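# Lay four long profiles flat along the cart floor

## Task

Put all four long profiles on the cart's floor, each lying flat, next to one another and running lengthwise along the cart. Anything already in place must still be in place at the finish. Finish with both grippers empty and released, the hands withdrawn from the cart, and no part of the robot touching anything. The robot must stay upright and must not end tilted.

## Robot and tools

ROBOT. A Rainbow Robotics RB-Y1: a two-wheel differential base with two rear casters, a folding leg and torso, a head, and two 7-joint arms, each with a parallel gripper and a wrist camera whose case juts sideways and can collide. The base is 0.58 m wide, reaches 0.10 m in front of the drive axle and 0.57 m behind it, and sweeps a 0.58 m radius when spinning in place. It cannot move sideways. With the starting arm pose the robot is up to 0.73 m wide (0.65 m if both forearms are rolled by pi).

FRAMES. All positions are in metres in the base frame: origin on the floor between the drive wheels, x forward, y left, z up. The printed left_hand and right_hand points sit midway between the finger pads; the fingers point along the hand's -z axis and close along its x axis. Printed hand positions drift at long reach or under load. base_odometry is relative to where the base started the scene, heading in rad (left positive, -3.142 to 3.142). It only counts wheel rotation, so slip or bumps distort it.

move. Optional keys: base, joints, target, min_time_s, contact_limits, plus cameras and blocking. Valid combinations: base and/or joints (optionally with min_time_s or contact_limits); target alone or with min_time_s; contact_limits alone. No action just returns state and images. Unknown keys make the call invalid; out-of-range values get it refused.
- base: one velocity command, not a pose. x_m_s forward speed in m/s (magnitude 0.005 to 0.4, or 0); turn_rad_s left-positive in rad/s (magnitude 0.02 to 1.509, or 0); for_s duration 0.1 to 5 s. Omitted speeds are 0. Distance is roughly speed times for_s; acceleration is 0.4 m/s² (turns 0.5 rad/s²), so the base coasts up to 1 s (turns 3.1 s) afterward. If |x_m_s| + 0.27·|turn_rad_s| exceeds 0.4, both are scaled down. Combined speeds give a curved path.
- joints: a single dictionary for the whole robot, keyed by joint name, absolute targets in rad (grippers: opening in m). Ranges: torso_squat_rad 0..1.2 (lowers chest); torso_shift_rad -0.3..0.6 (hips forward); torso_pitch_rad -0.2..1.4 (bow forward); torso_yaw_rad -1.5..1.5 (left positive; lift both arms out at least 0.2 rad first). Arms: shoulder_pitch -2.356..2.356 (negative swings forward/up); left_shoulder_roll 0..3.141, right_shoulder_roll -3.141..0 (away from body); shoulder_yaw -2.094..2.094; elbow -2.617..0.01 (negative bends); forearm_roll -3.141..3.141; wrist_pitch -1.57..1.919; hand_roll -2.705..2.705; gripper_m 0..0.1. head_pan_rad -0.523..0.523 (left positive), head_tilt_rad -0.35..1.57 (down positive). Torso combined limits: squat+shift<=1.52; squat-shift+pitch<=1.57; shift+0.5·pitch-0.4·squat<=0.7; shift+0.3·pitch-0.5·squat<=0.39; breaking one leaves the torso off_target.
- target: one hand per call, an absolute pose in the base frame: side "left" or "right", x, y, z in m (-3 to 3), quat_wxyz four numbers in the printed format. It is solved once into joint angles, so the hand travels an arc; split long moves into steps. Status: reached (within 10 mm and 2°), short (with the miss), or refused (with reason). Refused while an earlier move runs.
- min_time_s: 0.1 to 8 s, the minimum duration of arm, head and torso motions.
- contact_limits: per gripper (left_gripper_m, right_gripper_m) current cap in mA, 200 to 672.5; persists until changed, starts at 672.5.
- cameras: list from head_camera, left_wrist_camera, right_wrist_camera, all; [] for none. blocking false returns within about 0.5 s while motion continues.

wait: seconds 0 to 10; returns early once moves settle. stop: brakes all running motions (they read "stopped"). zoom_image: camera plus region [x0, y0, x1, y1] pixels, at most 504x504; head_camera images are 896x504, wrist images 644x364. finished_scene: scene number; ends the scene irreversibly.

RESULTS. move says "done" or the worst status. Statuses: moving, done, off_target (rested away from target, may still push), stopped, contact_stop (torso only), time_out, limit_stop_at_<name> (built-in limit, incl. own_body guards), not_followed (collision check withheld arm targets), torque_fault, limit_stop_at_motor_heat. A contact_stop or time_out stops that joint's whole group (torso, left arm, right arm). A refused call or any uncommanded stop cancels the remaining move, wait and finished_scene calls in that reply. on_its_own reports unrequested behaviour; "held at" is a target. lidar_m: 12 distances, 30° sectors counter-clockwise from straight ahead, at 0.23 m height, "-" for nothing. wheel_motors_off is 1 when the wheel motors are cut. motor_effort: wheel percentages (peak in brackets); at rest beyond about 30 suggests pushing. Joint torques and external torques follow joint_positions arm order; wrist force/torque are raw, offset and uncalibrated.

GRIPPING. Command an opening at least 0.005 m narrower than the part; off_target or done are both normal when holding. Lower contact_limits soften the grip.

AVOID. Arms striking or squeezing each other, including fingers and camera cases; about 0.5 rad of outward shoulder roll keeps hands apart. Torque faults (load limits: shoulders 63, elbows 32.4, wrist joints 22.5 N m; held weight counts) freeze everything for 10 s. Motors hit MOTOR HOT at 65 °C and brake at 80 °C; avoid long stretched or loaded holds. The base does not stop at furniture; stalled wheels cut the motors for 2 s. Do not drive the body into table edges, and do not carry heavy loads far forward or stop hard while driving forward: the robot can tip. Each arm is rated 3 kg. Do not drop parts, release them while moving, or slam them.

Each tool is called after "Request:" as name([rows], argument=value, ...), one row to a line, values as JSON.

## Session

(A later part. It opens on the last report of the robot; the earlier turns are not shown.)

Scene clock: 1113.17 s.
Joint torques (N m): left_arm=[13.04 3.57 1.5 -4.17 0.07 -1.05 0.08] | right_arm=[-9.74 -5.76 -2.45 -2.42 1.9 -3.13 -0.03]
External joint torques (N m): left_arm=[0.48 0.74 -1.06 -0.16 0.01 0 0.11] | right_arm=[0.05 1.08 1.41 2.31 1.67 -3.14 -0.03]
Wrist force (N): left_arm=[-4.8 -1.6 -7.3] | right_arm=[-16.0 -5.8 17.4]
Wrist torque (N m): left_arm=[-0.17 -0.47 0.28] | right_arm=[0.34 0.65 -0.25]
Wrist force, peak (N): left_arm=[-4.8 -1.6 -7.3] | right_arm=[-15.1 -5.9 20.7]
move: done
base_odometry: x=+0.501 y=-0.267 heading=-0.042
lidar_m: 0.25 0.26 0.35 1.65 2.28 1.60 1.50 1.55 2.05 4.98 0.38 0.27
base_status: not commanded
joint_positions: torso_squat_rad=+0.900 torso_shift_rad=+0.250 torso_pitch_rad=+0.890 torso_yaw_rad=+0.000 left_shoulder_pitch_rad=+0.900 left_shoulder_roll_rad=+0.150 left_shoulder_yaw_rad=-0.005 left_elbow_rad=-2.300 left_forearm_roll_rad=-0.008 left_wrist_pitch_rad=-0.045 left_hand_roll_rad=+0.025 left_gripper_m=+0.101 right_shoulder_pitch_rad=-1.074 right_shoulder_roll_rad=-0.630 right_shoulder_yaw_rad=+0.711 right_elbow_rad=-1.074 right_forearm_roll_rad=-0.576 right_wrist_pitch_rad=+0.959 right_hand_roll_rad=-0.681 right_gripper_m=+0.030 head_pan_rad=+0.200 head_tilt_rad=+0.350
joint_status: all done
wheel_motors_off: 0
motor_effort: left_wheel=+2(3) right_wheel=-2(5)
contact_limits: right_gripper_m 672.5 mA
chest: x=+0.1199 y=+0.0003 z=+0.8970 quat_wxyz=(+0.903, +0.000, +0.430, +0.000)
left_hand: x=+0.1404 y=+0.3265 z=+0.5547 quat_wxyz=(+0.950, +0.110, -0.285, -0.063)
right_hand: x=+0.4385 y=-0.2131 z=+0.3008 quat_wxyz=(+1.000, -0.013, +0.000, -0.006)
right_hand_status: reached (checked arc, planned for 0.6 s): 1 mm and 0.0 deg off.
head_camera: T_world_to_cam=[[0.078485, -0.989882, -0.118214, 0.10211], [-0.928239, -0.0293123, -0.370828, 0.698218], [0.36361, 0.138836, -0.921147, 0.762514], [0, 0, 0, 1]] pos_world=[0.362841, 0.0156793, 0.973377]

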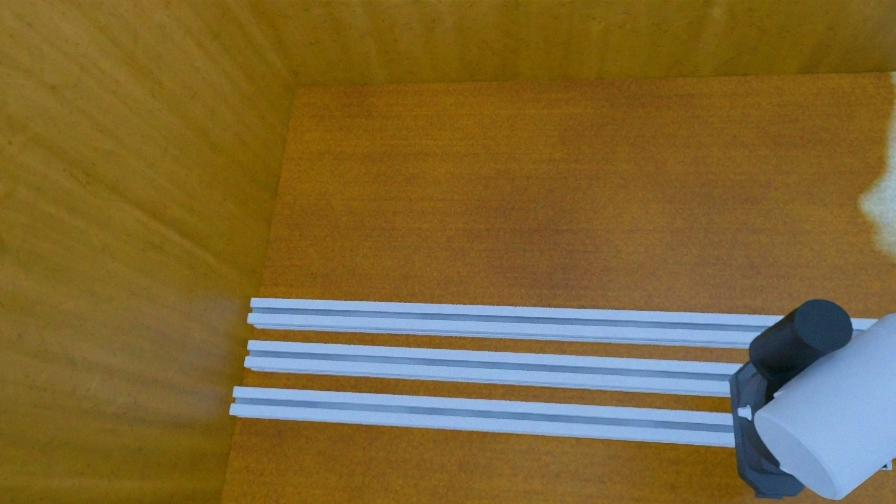

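Request:
move(contact_limits={"right_gripper_m": 200}, cameras=[])

Request:
move(target={"side": "right", "x": 0.4385, "y": -0.214, "z": 0.3005, "quat_wxyz": [1, -0.0125, 0, -0.0055]}, min_time_s=0.5, cameras=[])

Request:
move(joints={"right_gripper_m": 0.037}, cameras=["head_camera", "right_wrist_camera"])

Request:
move(target={"side": "right", "x": 0.438, "y": -0.214, "z": 0.36, "quat_wxyz": [1, -0.0125, 0, -0.0055]}, min_time_s=0.8, cameras=["head_camera", "right_wrist_camera"])

Scene clock: 1119.63 s.
Joint torques (N m): left_arm=[12.78 3.28 1.98 -4.31 -0.06 -1 0.4] | right_arm=[-10.04 -5.9 -2.48 -2.43 2 -2.8 -0.15]
External joint torques (N m): left_arm=[0.22 0.44 -0.58 -0.3 -0.12 0.05 0.42] | right_arm=[-0.25 0.94 1.38 2.3 1.78 -2.81 -0.15]
Wrist force (N): left_arm=[-4.5 -1.4 -7.3] | right_arm=[-14.5 -5.5 17.1]
Wrist torque (N m): left_arm=[-0.21 -0.46 0.26] | right_arm=[0.18 0.55 -0.24]
Wrist force, peak (N): left_arm=[-4.7 -1.3 -7.7] | right_arm=[-16.8 -5.5 19.5]
base_odometry: x=+0.501 y=-0.267 heading=-0.042
lidar_m: 0.25 0.26 0.37 1.66 2.27 1.60 1.51 1.55 2.07 4.98 0.38 0.26
base_status: not commanded
joint_positions: torso_squat_rad=+0.900 torso_shift_rad=+0.250 torso_pitch_rad=+0.890 torso_yaw_rad=+0.000 left_shoulder_pitch_rad=+0.900 left_shoulder_roll_rad=+0.150 left_shoulder_yaw_rad=-0.005 left_elbow_rad=-2.300 left_forearm_roll_rad=-0.008 left_wrist_pitch_rad=-0.045 left_hand_roll_rad=+0.025 left_gripper_m=+0.101 right_shoulder_pitch_rad=-1.074 right_shoulder_roll_rad=-0.630 right_shoulder_yaw_rad=+0.712 right_elbow_rad=-1.074 right_forearm_roll_rad=-0.576 right_wrist_pitch_rad=+0.959 right_hand_roll_rad=-0.681 right_gripper_m=+0.030 head_pan_rad=+0.200 head_tilt_rad=+0.350
joint_status: not commanded
wheel_motors_off: 0
motor_effort: left_wheel=+3(3) right_wheel=-2(3)
contact_limits: right_gripper_m 200 mA
chest: x=+0.1199 y=+0.0003 z=+0.8970 quat_wxyz=(+0.903, +0.000, +0.430, +0.000)
left_hand: x=+0.1404 y=+0.3265 z=+0.5547 quat_wxyz=(+0.950, +0.110, -0.285, -0.063)
right_hand: x=+0.4385 y=-0.2131 z=+0.3008 quat_wxyz=(+1.000, -0.013, +0.000, -0.006)

Scene clock: 1120.47 s.
Joint torques (N m): left_arm=[13.31 3.32 1.82 -4.47 -0.09 -1.09 0.33] | right_arm=[-9.85 -6.79 -3.38 -3.87 1.17 -2.28 -0.21]
External joint torques (N m): left_arm=[0.74 0.49 -0.74 -0.45 -0.15 -0.04 0.35] | right_arm=[-0.06 0.04 0.49 0.87 0.95 -2.29 -0.21]
Wrist force (N): left_arm=[-4.1 -1.4 -7.5] | right_arm=[-11.9 -6.4 14.3]
Wrist torque (N m): left_arm=[-0.20 -0.43 0.28] | right_arm=[0.16 0.42 -0.26]
Wrist force, peak (N): left_arm=[-4.5 -1.5 -7.6] | right_arm=[-13.8 -5.5 17.3]
move: done
base_odometry: x=+0.501 y=-0.267 heading=-0.042
lidar_m: 0.25 0.27 0.36 1.65 2.28 1.60 1.50 1.56 2.06 4.99 0.37 0.26
base_status: not commanded
joint_positions: torso_squat_rad=+0.900 torso_shift_rad=+0.250 torso_pitch_rad=+0.890 torso_yaw_rad=+0.000 left_shoulder_pitch_rad=+0.900 left_shoulder_roll_rad=+0.150 left_shoulder_yaw_rad=-0.005 left_elbow_rad=-2.300 left_forearm_roll_rad=-0.008 left_wrist_pitch_rad=-0.045 left_hand_roll_rad=+0.025 left_gripper_m=+0.101 right_shoulder_pitch_rad=-1.074 right_shoulder_roll_rad=-0.630 right_shoulder_yaw_rad=+0.712 right_elbow_rad=-1.075 right_forearm_roll_rad=-0.576 right_wrist_pitch_rad=+0.960 right_hand_roll_rad=-0.681 right_gripper_m=+0.030 head_pan_rad=+0.200 head_tilt_rad=+0.350
joint_status: all done
wheel_motors_off: 0
motor_effort: left_wheel=+3(3) right_wheel=-4(4)
contact_limits: right_gripper_m 200 mA
chest: x=+0.1199 y=+0.0003 z=+0.8970 quat_wxyz=(+0.903, +0.000, +0.430, +0.000)
left_hand: x=+0.1404 y=+0.3265 z=+0.5547 quat_wxyz=(+0.950, +0.110, -0.285, -0.063)
right_hand: x=+0.4385 y=-0.2130 z=+0.3008 quat_wxyz=(+1.000, -0.013, +0.000, -0.006)
right_hand_status: reached (checked arc, planned for 0.5 s): 1 mm and 0.0 deg off.

Scene clock: 1121.00 s.
Joint torques (N m): left_arm=[12.93 3.4 2.16 -4.43 0.09 -1.11 0.31] | right_arm=[-6.93 -6.12 -2.61 -3.89 0.15 0.32 -0.29]
External joint torques (N m): left_arm=[0.36 0.56 -0.4 -0.42 0.03 -0.06 0.33] | right_arm=[2.89 0.72 1.26 0.85 -0.07 0.32 -0.29]
Wrist force (N): left_arm=[-4.3 -1.5 -7.3] | right_arm=[-1.7 -5.2 -3.7]
Wrist torque (N m): left_arm=[-0.19 -0.41 0.24] | right_arm=[0.08 -0.34 -0.37]
Wrist force, peak (N): left_arm=[-4.5 -1.6 -7.7] | right_arm=[-12.5 -6.5 13.2]
move: done
base_odometry: x=+0.501 y=-0.267 heading=-0.042
lidar_m: 0.25 0.26 0.36 1.65 2.27 1.61 1.51 1.56 2.06 4.98 0.37 0.26
base_status: not commanded
joint_positions: torso_squat_rad=+0.900 torso_shift_rad=+0.250 torso_pitch_rad=+0.890 torso_yaw_rad=+0.000 left_shoulder_pitch_rad=+0.900 left_shoulder_roll_rad=+0.150 left_shoulder_yaw_rad=-0.005 left_elbow_rad=-2.300 left_forearm_roll_rad=-0.008 left_wrist_pitch_rad=-0.045 left_hand_roll_rad=+0.025 left_gripper_m=+0.101 right_shoulder_pitch_rad=-1.075 right_shoulder_roll_rad=-0.631 right_shoulder_yaw_rad=+0.711 right_elbow_rad=-1.075 right_forearm_roll_rad=-0.576 right_wrist_pitch_rad=+0.959 right_hand_roll_rad=-0.681 right_gripper_m=+0.037 head_pan_rad=+0.200 head_tilt_rad=+0.350
joint_status: all done
wheel_motors_off: 0
motor_effort: left_wheel=+3(3) right_wheel=-4(4)
contact_limits: right_gripper_m 200 mA
chest: x=+0.1199 y=+0.0003 z=+0.8970 quat_wxyz=(+0.903, +0.000, +0.430, +0.000)
left_hand: x=+0.1404 y=+0.3265 z=+0.5547 quat_wxyz=(+0.950, +0.110, -0.285, -0.063)
right_hand: x=+0.4392 y=-0.2129 z=+0.3011 quat_wxyz=(+1.000, -0.012, -0.001, -0.006)
head_camera: T_world_to_cam=[[0.078485, -0.989882, -0.118214, 0.10211], [-0.928239, -0.0293123, -0.370828, 0.698218], [0.36361, 0.138836, -0.921147, 0.762514], [0, 0, 0, 1]] pos_world=[0.362841, 0.0156793, 0.973377]
right_wrist_camera: T_world_to_cam=[[-0.99954, 0.0289541, -0.00904516, 0.449551], [0.0223035, 0.903595, 0.427807, 0.0839968], [0.0205599, 0.427408, -0.903825, 0.428129], [0, 0, 0, 1]] pos_world=[0.438669, -0.271901, 0.355085]

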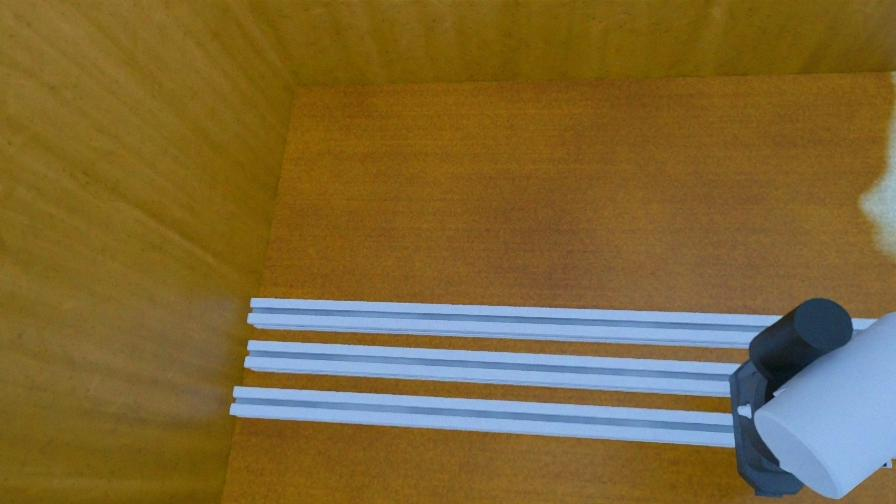

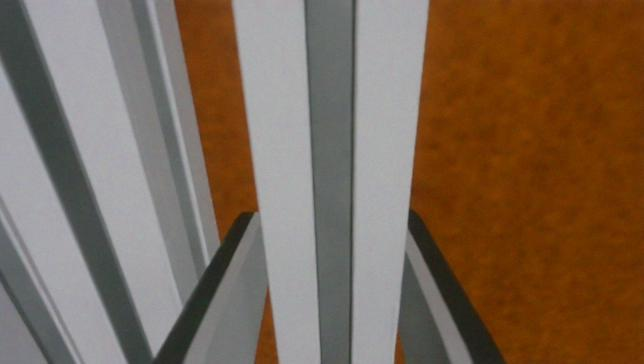

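Scene clock: 1122.13 s.
Joint torques (N m): left_arm=[13.43 3.5 2.04 -4.29 -0.1 -1 0.09] | right_arm=[-9.37 -9.44 -4.76 -6.78 0.31 -0.28 -0.36]
External joint torques (N m): left_arm=[0.87 0.67 -0.52 -0.28 -0.16 0.04 0.11] | right_arm=[-0.13 -1.44 0.44 -1.17 0.07 -0.31 -0.36]
Wrist force (N): left_arm=[-4.5 -1.8 -6.8] | right_arm=[-4.9 -4.3 -12.8]
Wrist torque (N m): left_arm=[-0.16 -0.45 0.26] | right_arm=[0.09 -0.50 -0.39]
Wrist force, peak (N): left_arm=[-4.7 -1.8 -7.5] | right_arm=[-5.1 -4.5 -13.3]
move: done
base_odometry: x=+0.501 y=-0.267 heading=-0.042
lidar_m: 0.25 0.26 0.36 1.65 2.27 1.60 1.51 1.55 2.06 4.98 0.37 0.26
base_status: not commanded
joint_positions: torso_squat_rad=+0.900 torso_shift_rad=+0.250 torso_pitch_rad=+0.890 torso_yaw_rad=+0.000 left_shoulder_pitch_rad=+0.900 left_shoulder_roll_rad=+0.150 left_shoulder_yaw_rad=-0.005 left_elbow_rad=-2.300 left_forearm_roll_rad=-0.008 left_wrist_pitch_rad=-0.045 left_hand_roll_rad=+0.025 left_gripper_m=+0.101 right_shoulder_pitch_rad=-1.008 right_shoulder_roll_rad=-0.786 right_shoulder_yaw_rad=+0.693 right_elbow_rad=-1.450 right_forearm_roll_rad=-0.593 right_wrist_pitch_rad=+1.161 right_hand_roll_rad=-0.805 right_gripper_m=+0.037 head_pan_rad=+0.200 head_tilt_rad=+0.350
joint_status: all done
wheel_motors_off: 0
motor_effort: left_wheel=+3(4) right_wheel=+1(5)
contact_limits: right_gripper_m 200 mA
chest: x=+0.1200 y=+0.0003 z=+0.8969 quat_wxyz=(+0.903, +0.000, +0.430, +0.000)
left_hand: x=+0.1404 y=+0.3265 z=+0.5546 quat_wxyz=(+0.950, +0.110, -0.285, -0.063)
right_hand: x=+0.4380 y=-0.2138 z=+0.3597 quat_wxyz=(+1.000, -0.012, +0.000, -0.005)
right_hand_status: reached (checked arc, planned for 0.8 s): 0 mm and 0.1 deg off.
head_camera: T_world_to_cam=[[0.0785847, -0.989865, -0.118285, 0.102122], [-0.928314, -0.0294091, -0.370633, 0.698113], [0.363398, 0.138931, -0.921217, 0.76253], [0, 0, 0, 1]] pos_world=[0.362941, 0.0156788, 0.973278]
right_wrist_camera: T_world_to_cam=[[-0.999573, 0.0285038, -0.00648728, 0.447935], [0.0229891, 0.903558, 0.427848, 0.0593934], [0.018057, 0.427516, -0.903827, 0.482711], [0, 0, 0, 1]] pos_world=[0.437661, -0.2728, 0.413782]

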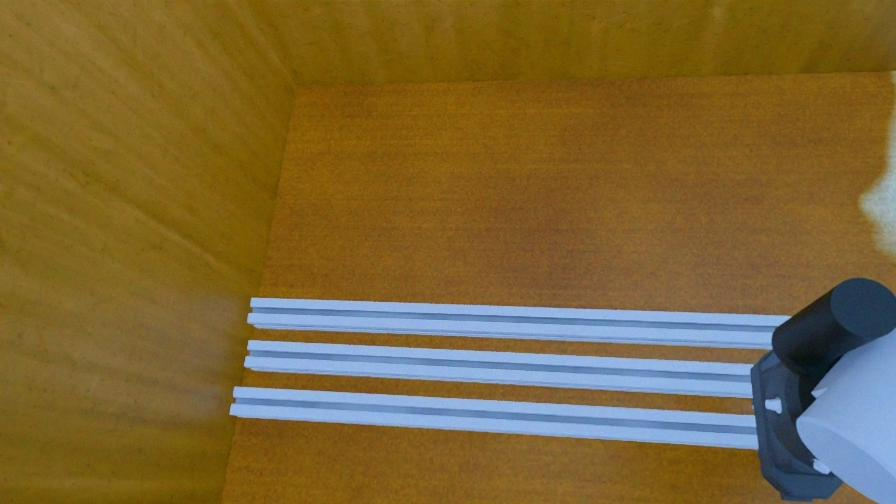

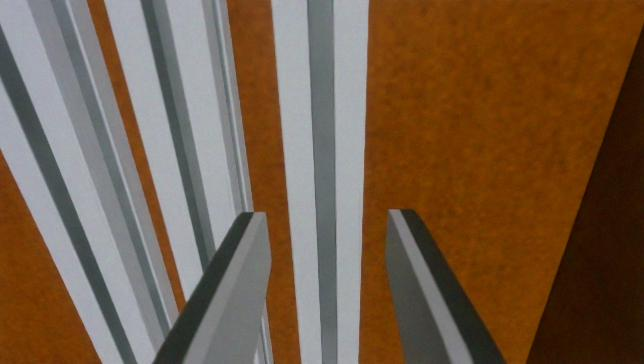

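Request:
zoom_image(camera="head_camera", region=[190, 270, 340, 440])

Request:
move(target={"side": "right", "x": 0.43, "y": -0.2, "z": 0.55, "quat_wxyz": [1, 0, 0, -0.0055]}, min_time_s=1.2, cameras=[])

Request:
move(target={"side": "right", "x": 0.42, "y": -0.22, "z": 0.76, "quat_wxyz": [1, 0, 0, 0.001]}, min_time_s=1.2, cameras=[])

Request:
move(joints={"head_pan_rad": -0.45, "head_tilt_rad": 0.35}, cameras=["head_camera"])

Scaled by 2.965 (camera's finer frame: 1280x720).

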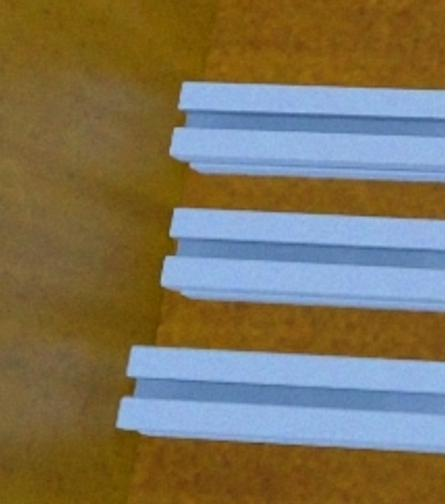

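Scene clock: 1131.30 s.
Joint torques (N m): left_arm=[14.25 3.23 3.09 -4.11 -0.07 -0.89 0.35] | right_arm=[-9.38 -10.77 -6.54 -6.32 0.49 -0.12 -0.19]
External joint torques (N m): left_arm=[1.68 0.39 0.53 -0.1 -0.13 0.16 0.38] | right_arm=[-0.09 -1.08 0.65 -0.87 0.27 -0.11 -0.19]
Wrist force (N): left_arm=[-4.0 -1.8 -7.2] | right_arm=[-4.5 -4.0 -12.4]
Wrist torque (N m): left_arm=[-0.16 -0.40 0.26] | right_arm=[0.01 -0.48 -0.35]
Wrist force, peak (N): left_arm=[-4.6 -1.6 -7.5] | right_arm=[-5.0 -4.2 -13.6]
move: done
base_odometry: x=+0.501 y=-0.267 heading=-0.042
lidar_m: 0.25 0.26 0.36 1.65 2.27 1.61 1.51 1.55 2.05 4.99 0.37 0.27
base_status: not commanded
joint_positions: torso_squat_rad=+0.900 torso_shift_rad=+0.250 torso_pitch_rad=+0.890 torso_yaw_rad=+0.000 left_shoulder_pitch_rad=+0.900 left_shoulder_roll_rad=+0.150 left_shoulder_yaw_rad=-0.005 left_elbow_rad=-2.300 left_forearm_roll_rad=-0.008 left_wrist_pitch_rad=-0.045 left_hand_roll_rad=+0.025 left_gripper_m=+0.101 right_shoulder_pitch_rad=-1.028 right_shoulder_roll_rad=-1.102 right_shoulder_yaw_rad=+0.519 right_elbow_rad=-2.190 right_forearm_roll_rad=-0.874 right_wrist_pitch_rad=+1.639 right_hand_roll_rad=-1.097 right_gripper_m=+0.037 head_pan_rad=+0.200 head_tilt_rad=+0.350
joint_status: all done
wheel_motors_off: 0
motor_effort: left_wheel=+3(4) right_wheel=-5(5)
contact_limits: right_gripper_m 200 mA
chest: x=+0.1201 y=+0.0003 z=+0.8969 quat_wxyz=(+0.903, +0.000, +0.430, +0.000)
left_hand: x=+0.1404 y=+0.3265 z=+0.5546 quat_wxyz=(+0.950, +0.110, -0.285, -0.063)
right_hand: x=+0.4300 y=-0.1999 z=+0.5497 quat_wxyz=(+1.000, +0.000, +0.000, -0.005)
right_hand_status: reached (checked arc, planned for 1.2 s): 0 mm and 0.0 deg off.

Scene clock: 1132.83 s.
Joint torques (N m): left_arm=[12.86 3.32 1.68 -4.23 -0.05 -1.12 0.26] | right_arm=[-9.91 -12.27 -6.08 -0.11 0.51 -0.35 -0.43]
External joint torques (N m): left_arm=[0.3 0.49 -0.88 -0.23 -0.1 -0.07 0.28] | right_arm=[-0.01 -1.1 1.47 -0.34 0.31 -0.34 -0.43]
Wrist force (N): left_arm=[-4.4 -1.6 -6.9] | right_arm=[-4.9 -3.6 -12.9]
Wrist torque (N m): left_arm=[-0.20 -0.46 0.24] | right_arm=[-0.04 -0.51 -0.34]
Wrist force, peak (N): left_arm=[-4.5 -1.3 -7.6] | right_arm=[-5.0 -4.1 -13.3]
move: done
base_odometry: x=+0.501 y=-0.267 heading=-0.042
lidar_m: 0.25 0.27 0.35 1.65 2.26 1.60 1.50 1.55 2.06 4.99 0.38 0.26
base_status: not commanded
joint_positions: torso_squat_rad=+0.900 torso_shift_rad=+0.250 torso_pitch_rad=+0.890 torso_yaw_rad=+0.000 left_shoulder_pitch_rad=+0.900 left_shoulder_roll_rad=+0.150 left_shoulder_yaw_rad=-0.005 left_elbow_rad=-2.300 left_forearm_roll_rad=-0.008 left_wrist_pitch_rad=-0.045 left_hand_roll_rad=+0.025 left_gripper_m=+0.101 right_shoulder_pitch_rad=-1.375 right_shoulder_roll_rad=-1.446 right_shoulder_yaw_rad=+0.151 right_elbow_rad=-2.444 right_forearm_roll_rad=-1.664 right_wrist_pitch_rad=+1.919 right_hand_roll_rad=-1.339 right_gripper_m=+0.037 head_pan_rad=+0.200 head_tilt_rad=+0.350
joint_status: all done
wheel_motors_off: 0
motor_effort: left_wheel=+3(4) right_wheel=-3(5)
contact_limits: right_gripper_m 200 mA
chest: x=+0.1201 y=+0.0003 z=+0.8969 quat_wxyz=(+0.903, +0.000, +0.430, +0.000)
left_hand: x=+0.1404 y=+0.3265 z=+0.5546 quat_wxyz=(+0.950, +0.110, -0.285, -0.063)
right_hand: x=+0.4201 y=-0.2199 z=+0.7598 quat_wxyz=(+1.000, +0.003, -0.001, +0.000)
right_hand_status: reached (checked arc, planned for 1.2 s): 0 mm and 0.3 deg off.

Scene clock: 1133.93 s.
Joint torques (N m): left_arm=[13.63 3.7 1.43 -4.12 0.15 -0.93 0.31] | right_arm=[-9.38 -12.17 -6.82 -0.33 0.51 -0.14 -0.22]
External joint torques (N m): left_arm=[1.06 0.87 -1.13 -0.11 0.1 0.12 0.33] | right_arm=[0.52 -1.01 0.72 -0.55 0.31 -0.13 -0.22]
Wrist force (N): left_arm=[-4.4 -1.6 -7.1] | right_arm=[-4.7 -4.0 -13.0]
Wrist torque (N m): left_arm=[-0.20 -0.42 0.24] | right_arm=[0.00 -0.49 -0.34]
Wrist force, peak (N): left_arm=[-4.7 -1.9 -7.4] | right_arm=[-4.9 -3.9 -13.0]
move: done
base_odometry: x=+0.501 y=-0.267 heading=-0.042
lidar_m: 0.25 0.26 0.36 1.66 2.28 1.61 1.51 1.56 2.06 4.99 0.38 0.26
base_status: not commanded
joint_positions: torso_squat_rad=+0.900 torso_shift_rad=+0.250 torso_pitch_rad=+0.890 torso_yaw_rad=+0.000 left_shoulder_pitch_rad=+0.900 left_shoulder_roll_rad=+0.150 left_shoulder_yaw_rad=-0.005 left_elbow_rad=-2.300 left_forearm_roll_rad=-0.008 left_wrist_pitch_rad=-0.045 left_hand_roll_rad=+0.025 left_gripper_m=+0.101 right_shoulder_pitch_rad=-1.375 right_shoulder_roll_rad=-1.446 right_shoulder_yaw_rad=+0.151 right_elbow_rad=-2.444 right_forearm_roll_rad=-1.664 right_wrist_pitch_rad=+1.919 right_hand_roll_rad=-1.339 right_gripper_m=+0.037 head_pan_rad=-0.450 head_tilt_rad=+0.350
joint_status: all done
wheel_motors_off: 0
motor_effort: left_wheel=+3(4) right_wheel=-3(6)
contact_limits: right_gripper_m 200 mA
chest: x=+0.1201 y=+0.0003 z=+0.8969 quat_wxyz=(+0.903, +0.000, +0.430, +0.000)
left_hand: x=+0.1404 y=+0.3265 z=+0.5546 quat_wxyz=(+0.950, +0.110, -0.285, -0.063)
right_hand: x=+0.4201 y=-0.2199 z=+0.7598 quat_wxyz=(+1.000, +0.003, -0.001, +0.000)
head_camera: T_world_to_cam=[[-0.316637, -0.873648, 0.369432, -0.274098], [-0.901363, 0.155821, -0.404059, 0.723945], [0.29544, -0.460933, -0.836813, 0.697506], [0, 0, 0, 1]] pos_world=[0.359676, -0.0307676, 0.977459]

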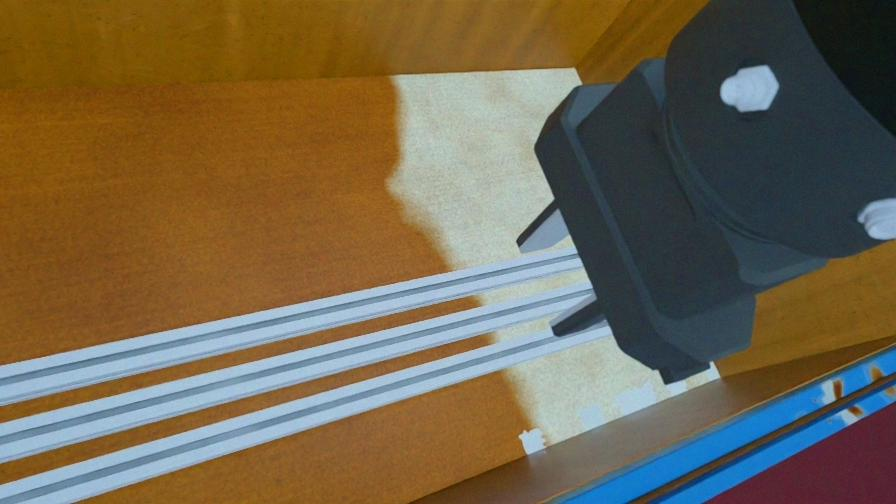

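Request:
move(base={"x_m_s": -0.3, "for_s": 1.0}, joints={"head_pan_rad": -0.1, "head_tilt_rad": 0.1, "torso_squat_rad": 0.4, "torso_pitch_rad": 0.7}, cameras=["head_camera"])

Request:
zoom_image(camera="head_camera", region=[0, 150, 448, 400])

Request:
zoom_image(camera="head_camera", region=[448, 150, 896, 400])

Scene clock: 1140.30 s.
Joint torques (N m): left_arm=[12.2 3.09 1.93 -5.39 0.08 -1.37 0.16] | right_arm=[-9.96 -11.97 -6.9 1.4 0.77 -0.11 -0.32]
External joint torques (N m): left_arm=[1.19 0.14 -0.73 0.25 0.02 -0.06 0.19] | right_arm=[0.47 -1.53 0.54 -0.16 0.25 -0.01 -0.33]
Wrist force (N): left_arm=[-5.3 -1.5 -6.3] | right_arm=[-6.2 -4.2 -12.9]
Wrist torque (N m): left_arm=[-0.18 -0.46 0.28] | right_arm=[-0.01 -0.56 -0.34]
Wrist force, peak (N): left_arm=[-4.6 -1.7 -7.8] | right_arm=[-6.2 -4.1 -12.9]
move: done
base_odometry: x=+0.202 y=-0.255 heading=-0.042
lidar_m: 0.55 0.57 1.10 4.56 1.83 1.30 1.21 1.24 1.65 4.05 0.82 0.58
base_status: done (sent for 1 of 1 s)
joint_positions: torso_squat_rad=+0.400 torso_shift_rad=+0.250 torso_pitch_rad=+0.700 torso_yaw_rad=+0.000 left_shoulder_pitch_rad=+0.900 left_shoulder_roll_rad=+0.150 left_shoulder_yaw_rad=-0.005 left_elbow_rad=-2.300 left_forearm_roll_rad=-0.008 left_wrist_pitch_rad=-0.045 left_hand_roll_rad=+0.025 left_gripper_m=+0.101 right_shoulder_pitch_rad=-1.375 right_shoulder_roll_rad=-1.446 right_shoulder_yaw_rad=+0.151 right_elbow_rad=-2.444 right_forearm_roll_rad=-1.664 right_wrist_pitch_rad=+1.919 right_hand_roll_rad=-1.339 right_gripper_m=+0.037 head_pan_rad=-0.100 head_tilt_rad=+0.100
joint_status: all done
wheel_motors_off: 0
motor_effort: left_wheel=-5(25) right_wheel=+1(26)
contact_limits: right_gripper_m 200 mA
chest: x=+0.1309 y=+0.0003 z=+1.1418 quat_wxyz=(+0.939, +0.000, +0.343, +0.000)
left_hand: x=+0.2154 y=+0.3266 z=+0.8095 quat_wxyz=(+0.919, +0.115, -0.374, -0.053)
right_hand: x=+0.4514 y=-0.2199 z=+1.0639 quat_wxyz=(+0.995, +0.002, -0.096, +0.001)
head_camera: T_world_to_cam=[[-0.133938, -0.987981, 0.0771669, -0.0558029], [-0.679629, 0.0349054, -0.732725, 1.18314], [0.721225, -0.150584, -0.676136, 0.607707], [0, 0, 0, 1]] pos_world=[0.358331, -0.00491915, 1.28212]

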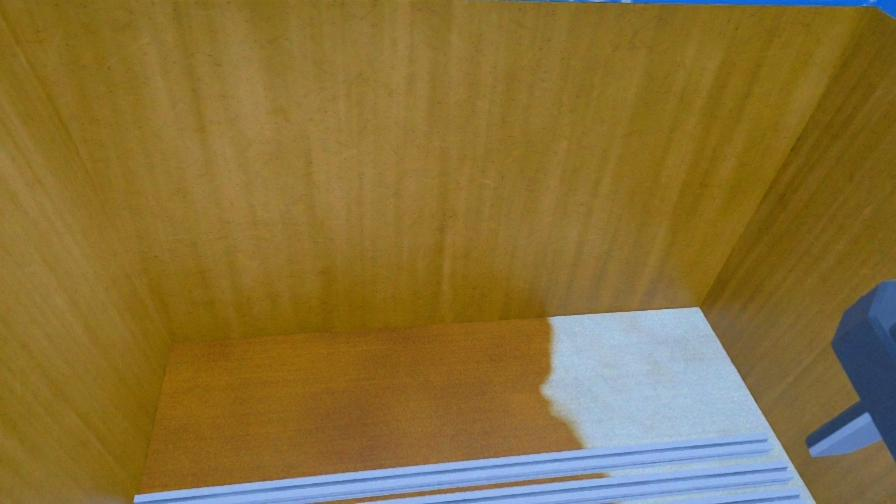

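Scaled by 1.125 (camera's finer frame: 1280x720).

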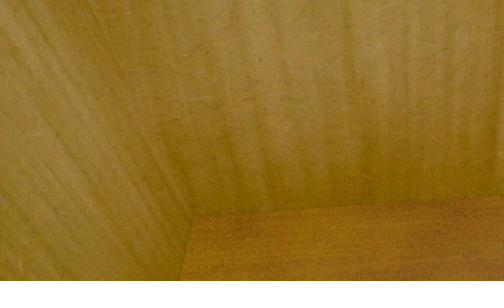

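Scaled by 1.125 (camera's finer frame: 1280x720).

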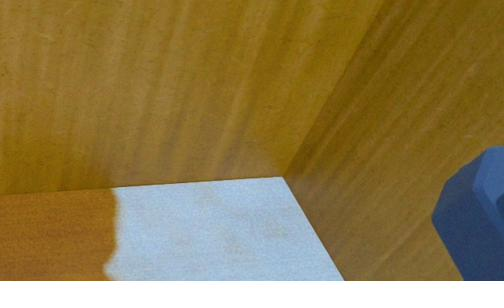

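Request:
move(joints={"head_tilt_rad": 0.45}, cameras=["head_camera"])

Request:
zoom_image(camera="head_camera", region=[0, 240, 300, 440])

Request:
zoom_image(camera="head_camera", region=[596, 180, 896, 380])

Scene clock: 1144.53 s.
Joint torques (N m): left_arm=[11.88 3.13 1.49 -6 -0.24 -1.29 0.17] | right_arm=[-10.12 -12.17 -6.87 1.39 0.78 -0.25 -0.27]
External joint torques (N m): left_arm=[0.87 0.18 -1.16 -0.36 -0.3 0.01 0.21] | right_arm=[0.31 -1.73 0.56 -0.17 0.26 -0.15 -0.28]
Motor temperatures (°C): left_arm=[36 33 33 37 43 38 42] | right_arm=[36 40 32 40 39 40 36]
Wrist force (N): left_arm=[-5.5 -1.4 -6.2] | right_arm=[-6.6 -4.0 -12.6]
Wrist torque (N m): left_arm=[-0.22 -0.48 0.27] | right_arm=[-0.05 -0.59 -0.32]
Wrist force, peak (N): left_arm=[-5.5 -1.3 -6.9] | right_arm=[-6.4 -4.4 -13.0]
move: done
base_odometry: x=+0.202 y=-0.255 heading=-0.042
lidar_m: 0.56 0.57 1.11 4.55 1.82 1.29 1.21 1.24 1.65 4.07 0.81 0.57
base_status: not commanded
joint_positions: torso_squat_rad=+0.400 torso_shift_rad=+0.250 torso_pitch_rad=+0.700 torso_yaw_rad=+0.000 left_shoulder_pitch_rad=+0.900 left_shoulder_roll_rad=+0.150 left_shoulder_yaw_rad=-0.005 left_elbow_rad=-2.300 left_forearm_roll_rad=-0.008 left_wrist_pitch_rad=-0.045 left_hand_roll_rad=+0.025 left_gripper_m=+0.101 right_shoulder_pitch_rad=-1.375 right_shoulder_roll_rad=-1.446 right_shoulder_yaw_rad=+0.151 right_elbow_rad=-2.444 right_forearm_roll_rad=-1.664 right_wrist_pitch_rad=+1.919 right_hand_roll_rad=-1.339 right_gripper_m=+0.037 head_pan_rad=-0.100 head_tilt_rad=+0.450
joint_status: all done
wheel_motors_off: 0
motor_effort: left_wheel=-5(6) right_wheel=+1(4)
contact_limits: right_gripper_m 200 mA
chest: x=+0.1309 y=+0.0003 z=+1.1418 quat_wxyz=(+0.939, +0.000, +0.343, +0.000)
left_hand: x=+0.2154 y=+0.3266 z=+0.8095 quat_wxyz=(+0.919, +0.115, -0.374, -0.053)
right_hand: x=+0.4514 y=-0.2199 z=+1.0639 quat_wxyz=(+0.995, +0.002, -0.096, +0.001)
head_camera: T_world_to_cam=[[-0.126059, -0.987332, 0.0963549, -0.0826178], [-0.887462, 0.0688346, -0.455712, 0.885792], [0.443307, -0.142958, -0.884897, 0.951881], [0, 0, 0, 1]] pos_world=[0.353716, -0.0064653, 1.25394]

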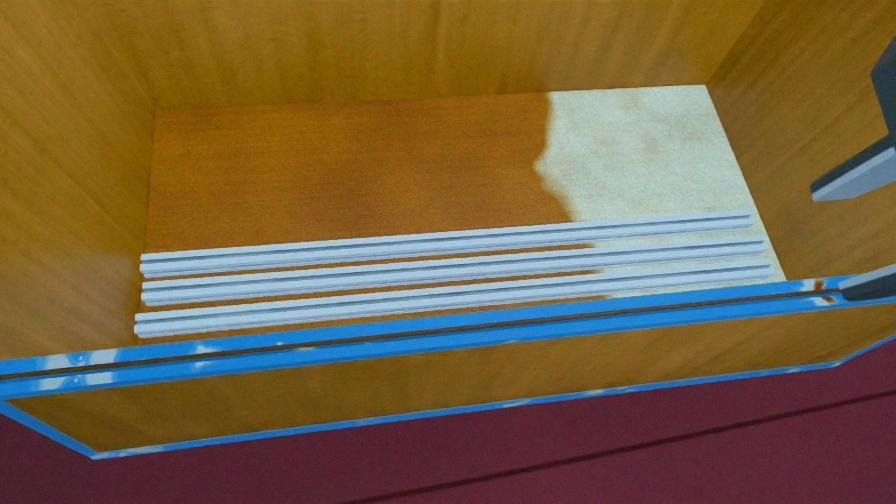

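Scaled by 1.680 (camera's finer frame: 1280x720).

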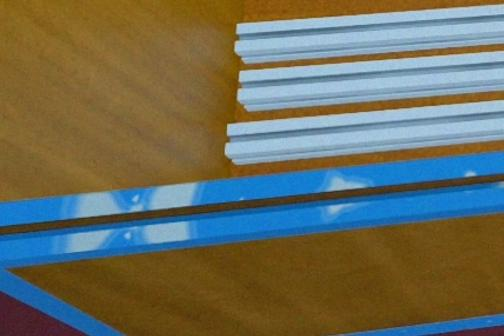

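Scaled by 1.680 (camera's finer frame: 1280x720).

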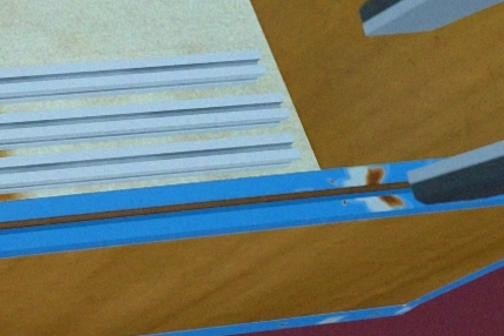

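Request:
move(base={"x_m_s": -0.3, "for_s": 0.66}, joints={"torso_squat_rad": 0.9, "torso_shift_rad": 0.0, "torso_pitch_rad": 0.35}, cameras=[])

Request:
move(base={"turn_rad_s": 0.6, "for_s": 2.68}, cameras=[])

Request:
move(joints={"right_shoulder_pitch_rad": -0.074, "right_shoulder_roll_rad": -0.05, "right_shoulder_yaw_rad": -0.047, "right_elbow_rad": -1.8, "right_forearm_roll_rad": 0.313, "right_wrist_pitch_rad": -0.119, "right_hand_roll_rad": 1.25, "right_gripper_m": 0.05}, min_time_s=2.5, base={"x_m_s": 0.35, "for_s": 3.68}, contact_limits={"right_gripper_m": 672.5}, cameras=[])

Request:
move(base={"turn_rad_s": -0.6, "for_s": 2.61}, joints={"head_pan_rad": 0.0, "head_tilt_rad": 0.6, "torso_squat_rad": 1.19}, cameras=["head_camera"])

Scene clock: 1155.53 s.
Joint torques (N m): left_arm=[6.74 3.16 1.88 -8.21 -0.03 -1.56 0.2] | right_arm=[-10.14 -9.53 -6.07 3.99 1.45 -0.3 -0.23]
External joint torques (N m): left_arm=[-0.39 0.27 -0.68 -0.12 -0.09 0.1 0.24] | right_arm=[0.29 -1.38 0.46 0.14 0.38 -0.06 -0.26]
Wrist force (N): left_arm=[-6.9 -1.5 -4.3] | right_arm=[-8.2 -3.9 -12.1]
Wrist torque (N m): left_arm=[-0.12 -0.57 0.27] | right_arm=[-0.03 -0.71 -0.37]
Wrist force, peak (N): left_arm=[-5.4 -1.1 -7.0] | right_arm=[-8.5 -4.3 -12.2]
move: done
base_odometry: x=+0.024 y=-0.247 heading=-0.041
lidar_m: 0.73 0.76 1.38 4.86 1.56 1.12 1.03 1.06 1.41 3.46 1.07 0.76
base_status: done (sent for 0.67 of 0.67 s)
joint_positions: torso_squat_rad=+0.900 torso_shift_rad=+0.000 torso_pitch_rad=+0.350 torso_yaw_rad=+0.000 left_shoulder_pitch_rad=+0.900 left_shoulder_roll_rad=+0.150 left_shoulder_yaw_rad=-0.005 left_elbow_rad=-2.300 left_forearm_roll_rad=-0.008 left_wrist_pitch_rad=-0.045 left_hand_roll_rad=+0.025 left_gripper_m=+0.101 right_shoulder_pitch_rad=-1.375 right_shoulder_roll_rad=-1.446 right_shoulder_yaw_rad=+0.151 right_elbow_rad=-2.444 right_forearm_roll_rad=-1.664 right_wrist_pitch_rad=+1.919 right_hand_roll_rad=-1.339 right_gripper_m=+0.037 head_pan_rad=-0.100 head_tilt_rad=+0.450
joint_status: all done
wheel_motors_off: 0
motor_effort: left_wheel=+12(36) right_wheel=-10(34)
contact_limits: right_gripper_m 200 mA
chest: x=-0.1220 y=+0.0003 z=+1.0063 quat_wxyz=(+0.985, +0.000, +0.174, +0.000)
left_hand: x=+0.0714 y=+0.3266 z=+0.7232 quat_wxyz=(+0.840, +0.123, -0.528, -0.032)
right_hand: x=+0.2058 y=-0.2199 z=+1.0431 quat_wxyz=(+0.963, +0.002, -0.268, +0.001)

Scene clock: 1159.73 s.
Joint torques (N m): left_arm=[7.99 3.6 2.04 -8.64 -0.24 -1.56 0.12] | right_arm=[-10.69 -9.25 -5.41 4.27 1.4 -0.19 -0.44]
External joint torques (N m): left_arm=[0.86 0.72 -0.53 -0.54 -0.3 0.1 0.16] | right_arm=[-0.27 -1.1 1.12 0.42 0.33 0.04 -0.46]
Wrist force (N): left_arm=[-6.6 -1.3 -4.1] | right_arm=[-8.2 -4.2 -12.1]
Wrist torque (N m): left_arm=[-0.16 -0.55 0.25] | right_arm=[0.02 -0.71 -0.36]
Wrist force, peak (N): left_arm=[-7.1 -1.4 -4.9] | right_arm=[-8.5 -4.1 -12.2]
move: done
base_odometry: x=+0.024 y=-0.247 heading=+1.558
lidar_m: 4.25 1.49 1.08 1.04 1.08 1.47 3.87 1.03 0.76 0.74 0.77 1.38
base_status: done (sent for 2.67 of 2.67 s)
joint_positions: torso_squat_rad=+0.900 torso_shift_rad=+0.000 torso_pitch_rad=+0.350 torso_yaw_rad=+0.000 left_shoulder_pitch_rad=+0.900 left_shoulder_roll_rad=+0.150 left_shoulder_yaw_rad=-0.005 left_elbow_rad=-2.300 left_forearm_roll_rad=-0.008 left_wrist_pitch_rad=-0.045 left_hand_roll_rad=+0.025 left_gripper_m=+0.101 right_shoulder_pitch_rad=-1.375 right_shoulder_roll_rad=-1.446 right_shoulder_yaw_rad=+0.151 right_elbow_rad=-2.444 right_forearm_roll_rad=-1.664 right_wrist_pitch_rad=+1.919 right_hand_roll_rad=-1.339 right_gripper_m=+0.037 head_pan_rad=-0.100 head_tilt_rad=+0.450
joint_status: not commanded
wheel_motors_off: 0
motor_effort: left_wheel=+5(47) right_wheel=+11(53)
contact_limits: right_gripper_m 200 mA
chest: x=-0.1220 y=+0.0003 z=+1.0063 quat_wxyz=(+0.985, +0.000, +0.174, +0.000)
left_hand: x=+0.0714 y=+0.3266 z=+0.7232 quat_wxyz=(+0.840, +0.123, -0.528, -0.032)
right_hand: x=+0.2058 y=-0.2199 z=+1.0431 quat_wxyz=(+0.963, +0.002, -0.268, +0.001)

Scene clock: 1164.70 s.
Joint torques (N m): left_arm=[8.19 3.16 1.73 -8.08 -0.16 -1.67 0.12] | right_arm=[-6.03 -0.71 -1.48 -11.91 0.1 -1.96 -0.51]
External joint torques (N m): left_arm=[1.05 0.28 -0.83 0.01 -0.22 -0.01 0.16] | right_arm=[-0.01 0.82 -0.76 -1.73 0.03 -0.16 -0.5]
Wrist force (N): left_arm=[-6.5 -1.6 -4.6] | right_arm=[-4.0 1.7 -5.8]
Wrist torque (N m): left_arm=[-0.10 -0.55 0.27] | right_arm=[-0.34 -0.40 -0.36]
Wrist force, peak (N): left_arm=[-7.0 -1.5 -4.8] | right_arm=[-9.0 -4.1 -12.0]
move: done
base_odometry: x=+0.040 y=+1.036 heading=+1.559
lidar_m: 4.30 1.51 1.10 1.06 1.11 1.49 3.94 1.16 1.01 0.86 0.94 2.12
base_status: done (sent for 3.67 of 3.67 s)
joint_positions: torso_squat_rad=+0.900 torso_shift_rad=+0.000 torso_pitch_rad=+0.350 torso_yaw_rad=+0.000 left_shoulder_pitch_rad=+0.900 left_shoulder_roll_rad=+0.150 left_shoulder_yaw_rad=-0.005 left_elbow_rad=-2.300 left_forearm_roll_rad=-0.008 left_wrist_pitch_rad=-0.045 left_hand_roll_rad=+0.025 left_gripper_m=+0.101 right_shoulder_pitch_rad=-0.074 right_shoulder_roll_rad=-0.050 right_shoulder_yaw_rad=-0.047 right_elbow_rad=-1.800 right_forearm_roll_rad=+0.313 right_wrist_pitch_rad=-0.119 right_hand_roll_rad=+1.250 right_gripper_m=+0.050 head_pan_rad=-0.100 head_tilt_rad=+0.450
joint_status: all done
wheel_motors_off: 0
motor_effort: left_wheel=+9(44) right_wheel=-6(55)
contact_limits: right_gripper_m 672.5 mA
chest: x=-0.1218 y=+0.0003 z=+1.0063 quat_wxyz=(+0.985, +0.000, +0.174, +0.000)
left_hand: x=+0.0715 y=+0.3266 z=+0.7231 quat_wxyz=(+0.840, +0.123, -0.528, -0.032)
right_hand: x=+0.3437 y=-0.2306 z=+0.7789 quat_wxyz=(+0.465, -0.519, -0.512, +0.503)

Scene clock: 1168.87 s.
Joint torques (N m): left_arm=[7.18 3.12 2.05 -8.11 -0.12 -1.72 0.22] | right_arm=[-6.15 -0.84 -0.79 -11.37 0.06 -1.9 -0.34]
External joint torques (N m): left_arm=[0.05 0.23 -0.51 -0.02 -0.18 -0.06 0.26] | right_arm=[-0.13 0.69 -0.07 -1.2 -0.01 -0.11 -0.33]
Wrist force (N): left_arm=[-7.0 -1.5 -4.8] | right_arm=[-4.0 1.8 -5.9]
Wrist torque (N m): left_arm=[-0.18 -0.64 0.31] | right_arm=[-0.35 -0.40 -0.36]
Wrist force, peak (N): left_arm=[-7.3 -1.8 -5.0] | right_arm=[-4.3 2.0 -6.2]
move: done
base_odometry: x=+0.039 y=+1.036 heading=-0.001
lidar_m: 0.87 0.94 2.14 4.19 1.52 1.11 1.04 1.09 1.48 4.03 1.16 1.01
base_status: done (sent for 2.6 of 2.6 s)
joint_positions: torso_squat_rad=+1.190 torso_shift_rad=+0.000 torso_pitch_rad=+0.350 torso_yaw_rad=+0.000 left_shoulder_pitch_rad=+0.900 left_shoulder_roll_rad=+0.150 left_shoulder_yaw_rad=-0.005 left_elbow_rad=-2.300 left_forearm_roll_rad=-0.008 left_wrist_pitch_rad=-0.045 left_hand_roll_rad=+0.025 left_gripper_m=+0.101 right_shoulder_pitch_rad=-0.074 right_shoulder_roll_rad=-0.050 right_shoulder_yaw_rad=-0.047 right_elbow_rad=-1.800 right_forearm_roll_rad=+0.313 right_wrist_pitch_rad=-0.119 right_hand_roll_rad=+1.250 right_gripper_m=+0.050 head_pan_rad=+0.000 head_tilt_rad=+0.600
joint_status: all done
wheel_motors_off: 0
motor_effort: left_wheel=+16(39) right_wheel=+2(45)
contact_limits: right_gripper_m 672.5 mA
chest: x=-0.1220 y=+0.0003 z=+0.8313 quat_wxyz=(+0.985, +0.000, +0.174, +0.000)
left_hand: x=+0.0714 y=+0.3266 z=+0.5482 quat_wxyz=(+0.840, +0.123, -0.528, -0.032)
right_hand: x=+0.3436 y=-0.2307 z=+0.6041 quat_wxyz=(+0.465, -0.519, -0.512, +0.503)
head_camera: T_world_to_cam=[[-0.0556215, -0.998214, 0.0218126, -0.0179258], [-0.783442, 0.0300901, -0.620736, 0.659118], [0.618971, -0.0516151, -0.783716, 0.754404], [0, 0, 0, 1]] pos_world=[0.0484295, 0.00121199, 1.00077]

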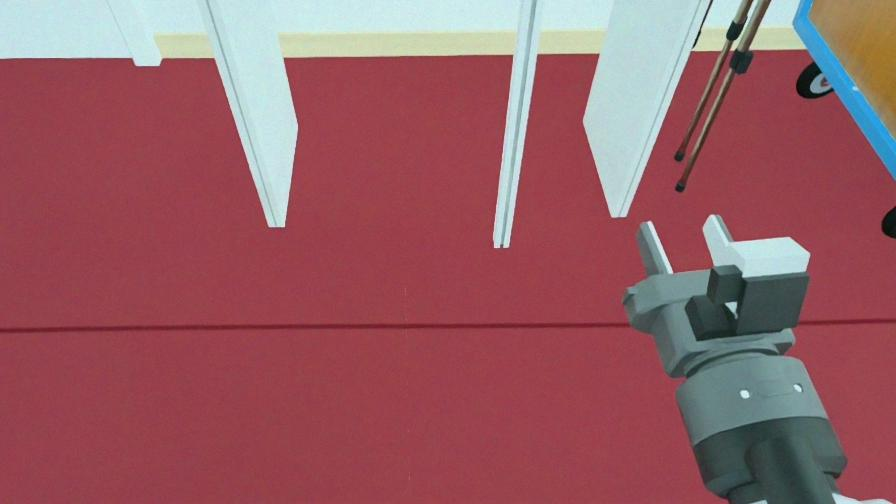

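Request:
move(base={"x_m_s": 0.25, "for_s": 1.53}, cameras=[])

Request:
move(target={"side": "right", "x": 0.37, "y": -0.19, "z": 0.56, "quat_wxyz": [0.5, -0.5, -0.5, 0.5]}, min_time_s=1.2, cameras=[])

Request:
move(target={"side": "right", "x": 0.42, "y": -0.188, "z": 0.55, "quat_wxyz": [0.5123, -0.4873, -0.4873, 0.5123]}, min_time_s=0.8, cameras=["right_wrist_camera", "head_camera"])

Scene clock: 1178.33 s.
Joint torques (N m): left_arm=[7.4 3.39 2.39 -8.22 -0.14 -1.65 0.06] | right_arm=[-5.84 -0.81 -0.76 -11.48 0.28 -1.91 -0.41]
External joint torques (N m): left_arm=[0.27 0.5 -0.17 -0.13 -0.2 0.01 0.1] | right_arm=[0.17 0.72 -0.04 -1.3 0.21 -0.12 -0.4]
Wrist force (N): left_arm=[-6.4 -1.4 -5.0] | right_arm=[-4.1 2.0 -5.8]
Wrist torque (N m): left_arm=[-0.18 -0.57 0.29] | right_arm=[-0.38 -0.43 -0.37]
Wrist force, peak (N): left_arm=[-7.2 -1.6 -5.0] | right_arm=[-3.8 2.1 -6.4]
move: done
base_odometry: x=+0.423 y=+1.035 heading=-0.001
lidar_m: 1.14 0.59 1.60 4.39 2.06 1.51 1.42 1.48 2.03 1.37 0.86 0.49
base_status: done (sent for 1.53 of 1.53 s)
joint_positions: torso_squat_rad=+1.190 torso_shift_rad=+0.000 torso_pitch_rad=+0.350 torso_yaw_rad=+0.000 left_shoulder_pitch_rad=+0.900 left_shoulder_roll_rad=+0.150 left_shoulder_yaw_rad=-0.005 left_elbow_rad=-2.300 left_forearm_roll_rad=-0.008 left_wrist_pitch_rad=-0.045 left_hand_roll_rad=+0.025 left_gripper_m=+0.101 right_shoulder_pitch_rad=-0.074 right_shoulder_roll_rad=-0.050 right_shoulder_yaw_rad=-0.047 right_elbow_rad=-1.800 right_forearm_roll_rad=+0.313 right_wrist_pitch_rad=-0.119 right_hand_roll_rad=+1.250 right_gripper_m=+0.050 head_pan_rad=+0.000 head_tilt_rad=+0.600
joint_status: not commanded
wheel_motors_off: 0
motor_effort: left_wheel=-10(51) right_wheel=+6(42)
contact_limits: right_gripper_m 672.5 mA
chest: x=-0.1219 y=+0.0003 z=+0.8313 quat_wxyz=(+0.985, +0.000, +0.174, +0.000)
left_hand: x=+0.0714 y=+0.3266 z=+0.5482 quat_wxyz=(+0.840, +0.123, -0.528, -0.032)
right_hand: x=+0.3436 y=-0.2307 z=+0.6040 quat_wxyz=(+0.465, -0.519, -0.512, +0.503)

Scene clock: 1179.87 s.
Joint torques (N m): left_arm=[7.95 2.92 2.33 -8.24 -0.05 -1.7 0.19] | right_arm=[-8.28 1.75 0.67 -11 0.63 -2.18 -0.34]
External joint torques (N m): left_arm=[0.81 0.04 -0.24 -0.15 -0.11 -0.04 0.24] | right_arm=[-0.2 1.77 0.53 -1.04 0.3 -0.43 -0.33]
Wrist force (N): left_arm=[-7.0 -2.1 -4.8] | right_arm=[-4.6 1.6 -6.3]
Wrist torque (N m): left_arm=[-0.11 -0.63 0.29] | right_arm=[-0.33 -0.47 -0.39]
Wrist force, peak (N): left_arm=[-7.2 -1.3 -4.9] | right_arm=[-4.4 1.8 -6.7]
move: done
base_odometry: x=+0.423 y=+1.035 heading=-0.001
lidar_m: 1.15 0.59 1.61 4.40 2.07 1.51 1.42 1.49 2.03 1.36 0.87 0.48
base_status: not commanded
joint_positions: torso_squat_rad=+1.190 torso_shift_rad=+0.000 torso_pitch_rad=+0.350 torso_yaw_rad=+0.000 left_shoulder_pitch_rad=+0.900 left_shoulder_roll_rad=+0.150 left_shoulder_yaw_rad=-0.005 left_elbow_rad=-2.300 left_forearm_roll_rad=-0.008 left_wrist_pitch_rad=-0.045 left_hand_roll_rad=+0.025 left_gripper_m=+0.101 right_shoulder_pitch_rad=-0.203 right_shoulder_roll_rad=+0.000 right_shoulder_yaw_rad=+0.018 right_elbow_rad=-1.572 right_forearm_roll_rad=-0.421 right_wrist_pitch_rad=-0.178 right_hand_roll_rad=+2.005 right_gripper_m=+0.050 head_pan_rad=+0.000 head_tilt_rad=+0.600
joint_status: all done
wheel_motors_off: 0
motor_effort: left_wheel=-9(11) right_wheel=+8(10)
contact_limits: right_gripper_m 672.5 mA
chest: x=-0.1219 y=+0.0003 z=+0.8313 quat_wxyz=(+0.985, +0.000, +0.174, +0.000)
left_hand: x=+0.0714 y=+0.3266 z=+0.5482 quat_wxyz=(+0.840, +0.123, -0.528, -0.032)
right_hand: x=+0.3700 y=-0.1903 z=+0.5598 quat_wxyz=(+0.496, -0.498, -0.504, +0.502)
right_hand_status: reached (checked arc, planned for 1.2 s): 0 mm and 0.7 deg off.

Scene clock: 1181.00 s.
Joint torques (N m): left_arm=[7.6 3.1 1.89 -8.14 -0.06 -1.65 0.25] | right_arm=[-10.83 0.29 -0.12 -11.13 0.53 -1.69 -0.18]
External joint torques (N m): left_arm=[0.47 0.22 -0.67 -0.05 -0.12 0.01 0.29] | right_arm=[0.42 1.03 -0.39 -1.18 0.21 -0.05 -0.17]
Wrist force (N): left_arm=[-7.0 -1.6 -4.4] | right_arm=[-4.3 1.6 -7.1]
Wrist torque (N m): left_arm=[-0.17 -0.63 0.31] | right_arm=[-0.31 -0.47 -0.38]
Wrist force, peak (N): left_arm=[-7.2 -1.8 -5.1] | right_arm=[-4.6 1.4 -7.2]
move: done
base_odometry: x=+0.423 y=+1.035 heading=-0.001
lidar_m: 1.14 0.59 1.59 4.40 2.06 1.51 1.43 1.49 2.01 1.36 0.86 0.50
base_status: not commanded
joint_positions: torso_squat_rad=+1.190 torso_shift_rad=+0.000 torso_pitch_rad=+0.350 torso_yaw_rad=+0.000 left_shoulder_pitch_rad=+0.900 left_shoulder_roll_rad=+0.150 left_shoulder_yaw_rad=-0.005 left_elbow_rad=-2.300 left_forearm_roll_rad=-0.008 left_wrist_pitch_rad=-0.045 left_hand_roll_rad=+0.025 left_gripper_m=+0.101 right_shoulder_pitch_rad=-0.397 right_shoulder_roll_rad=+0.000 right_shoulder_yaw_rad=-0.056 right_elbow_rad=-1.387 right_forearm_roll_rad=-0.550 right_wrist_pitch_rad=-0.135 right_hand_roll_rad=+2.136 right_gripper_m=+0.050 head_pan_rad=+0.000 head_tilt_rad=+0.600
joint_status: all done
wheel_motors_off: 0
motor_effort: left_wheel=-10(10) right_wheel=+8(10)
contact_limits: right_gripper_m 672.5 mA
chest: x=-0.1219 y=+0.0003 z=+0.8313 quat_wxyz=(+0.985, +0.000, +0.174, +0.000)
left_hand: x=+0.0714 y=+0.3266 z=+0.5482 quat_wxyz=(+0.840, +0.123, -0.528, -0.032)
right_hand: x=+0.4200 y=-0.1882 z=+0.5499 quat_wxyz=(+0.509, -0.487, -0.490, +0.513)
right_hand_status: reached (checked arc, planned for 0.8 s): 0 mm and 0.5 deg off.
pictures: head_camera, right_wrist_camera
head_camera: T_world_to_cam=[[-0.0556213, -0.998213, 0.0218243, -0.0179264], [-0.783578, 0.030094, -0.620564, 0.65911], [0.618799, -0.0516176, -0.783852, 0.754425], [0, 0, 0, 1]] pos_world=[0.0486296, 0.001212, 1.00077]
right_wrist_camera: T_world_to_cam=[[0.0135281, -0.999735, -0.0186258, -0.181888], [-0.490238, 0.00960365, -0.871536, 0.71724], [0.871484, 0.0209213, -0.489978, -0.0185667], [0, 0, 0, 1]] pos_world=[0.370259, -0.18834, 0.612615]

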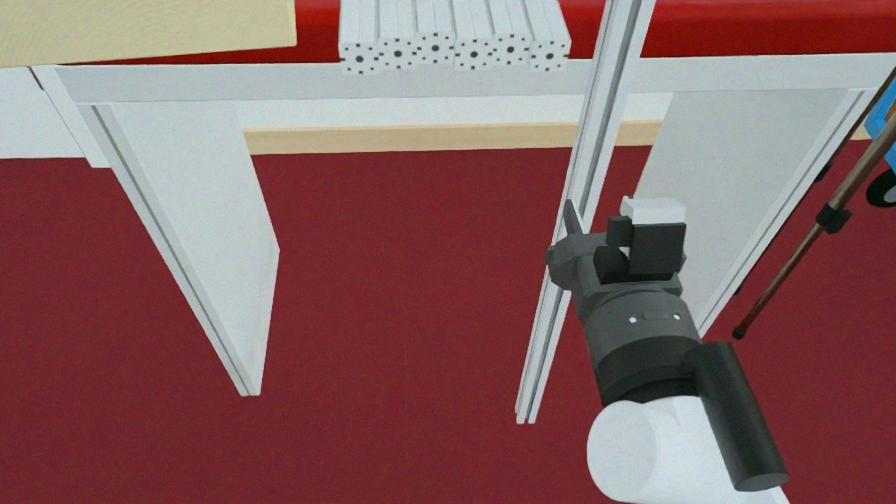

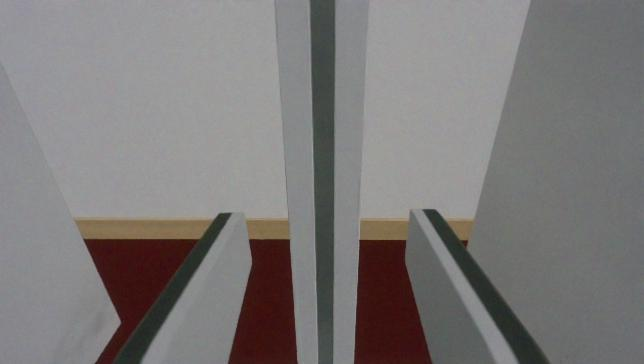

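Request:
move(target={"side": "right", "x": 0.472, "y": -0.187, "z": 0.55, "quat_wxyz": [0.5123, -0.4873, -0.4873, 0.5123]}, min_time_s=0.8, cameras=["right_wrist_camera"])

Request:
zoom_image(camera="right_wrist_camera", region=[200, 150, 450, 330])

Scene clock: 1187.60 s.
Joint torques (N m): left_arm=[7.41 3.01 1.99 -8.26 -0.25 -1.83 0.17] | right_arm=[-13.96 -2.94 0.02 -10.99 0.35 -1.66 -0.5]
External joint torques (N m): left_arm=[0.28 0.12 -0.58 -0.18 -0.31 -0.17 0.22] | right_arm=[0.69 -0.73 -0.09 -1.2 -0.01 -0.02 -0.5]
Wrist force (N): left_arm=[-6.6 -1.6 -4.6] | right_arm=[-4.5 1.8 -7.0]
Wrist torque (N m): left_arm=[-0.17 -0.58 0.29] | right_arm=[-0.38 -0.45 -0.37]
Wrist force, peak (N): left_arm=[-7.1 -1.6 -5.1] | right_arm=[-4.3 2.1 -7.4]
move: done
base_odometry: x=+0.423 y=+1.035 heading=-0.001
lidar_m: 1.14 0.60 1.59 4.40 2.07 1.51 1.42 1.48 2.03 1.35 0.86 0.49
base_status: not commanded
joint_positions: torso_squat_rad=+1.190 torso_shift_rad=+0.000 torso_pitch_rad=+0.350 torso_yaw_rad=+0.000 left_shoulder_pitch_rad=+0.900 left_shoulder_roll_rad=+0.150 left_shoulder_yaw_rad=-0.005 left_elbow_rad=-2.300 left_forearm_roll_rad=-0.008 left_wrist_pitch_rad=-0.045 left_hand_roll_rad=+0.025 left_gripper_m=+0.101 right_shoulder_pitch_rad=-0.614 right_shoulder_roll_rad=-0.038 right_shoulder_yaw_rad=-0.102 right_elbow_rad=-1.130 right_forearm_roll_rad=-0.566 right_wrist_pitch_rad=-0.186 right_hand_roll_rad=+2.122 right_gripper_m=+0.050 head_pan_rad=+0.000 head_tilt_rad=+0.600
joint_status: all done
wheel_motors_off: 0
motor_effort: left_wheel=-10(10) right_wheel=+5(10)
contact_limits: right_gripper_m 672.5 mA
chest: x=-0.1219 y=+0.0003 z=+0.8313 quat_wxyz=(+0.985, +0.000, +0.174, +0.000)
left_hand: x=+0.0714 y=+0.3266 z=+0.5482 quat_wxyz=(+0.840, +0.123, -0.528, -0.032)
right_hand: x=+0.4719 y=-0.1869 z=+0.5501 quat_wxyz=(+0.513, -0.487, -0.487, +0.513)
right_hand_status: reached (checked arc, planned for 0.8 s): 0 mm and 0.0 deg off.
right_wrist_camera: T_world_to_cam=[[0.0055292, -0.999819, -0.0181859, -0.177813], [-0.494862, 0.0130675, -0.868874, 0.744118], [0.868954, 0.0138037, -0.4947, -0.0612684], [0, 0, 0, 1]] pos_world=[0.422458, -0.186659, 0.613001]

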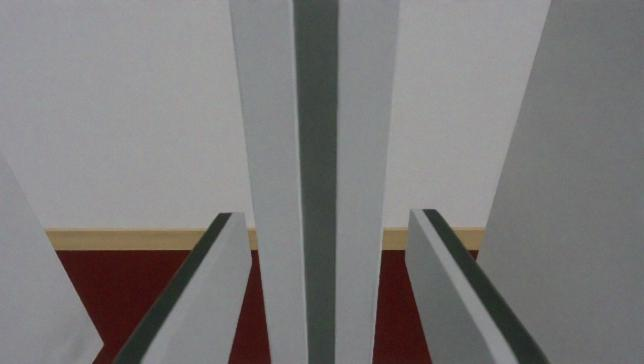

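Scaled by 2.016 (camera's finer frame: 920x520).

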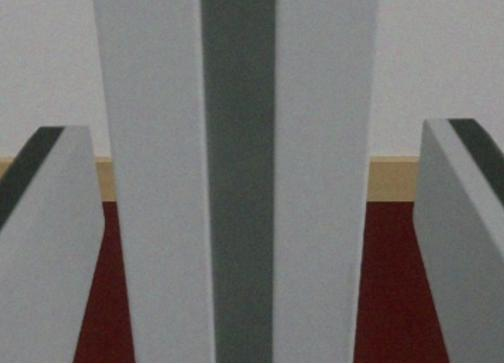

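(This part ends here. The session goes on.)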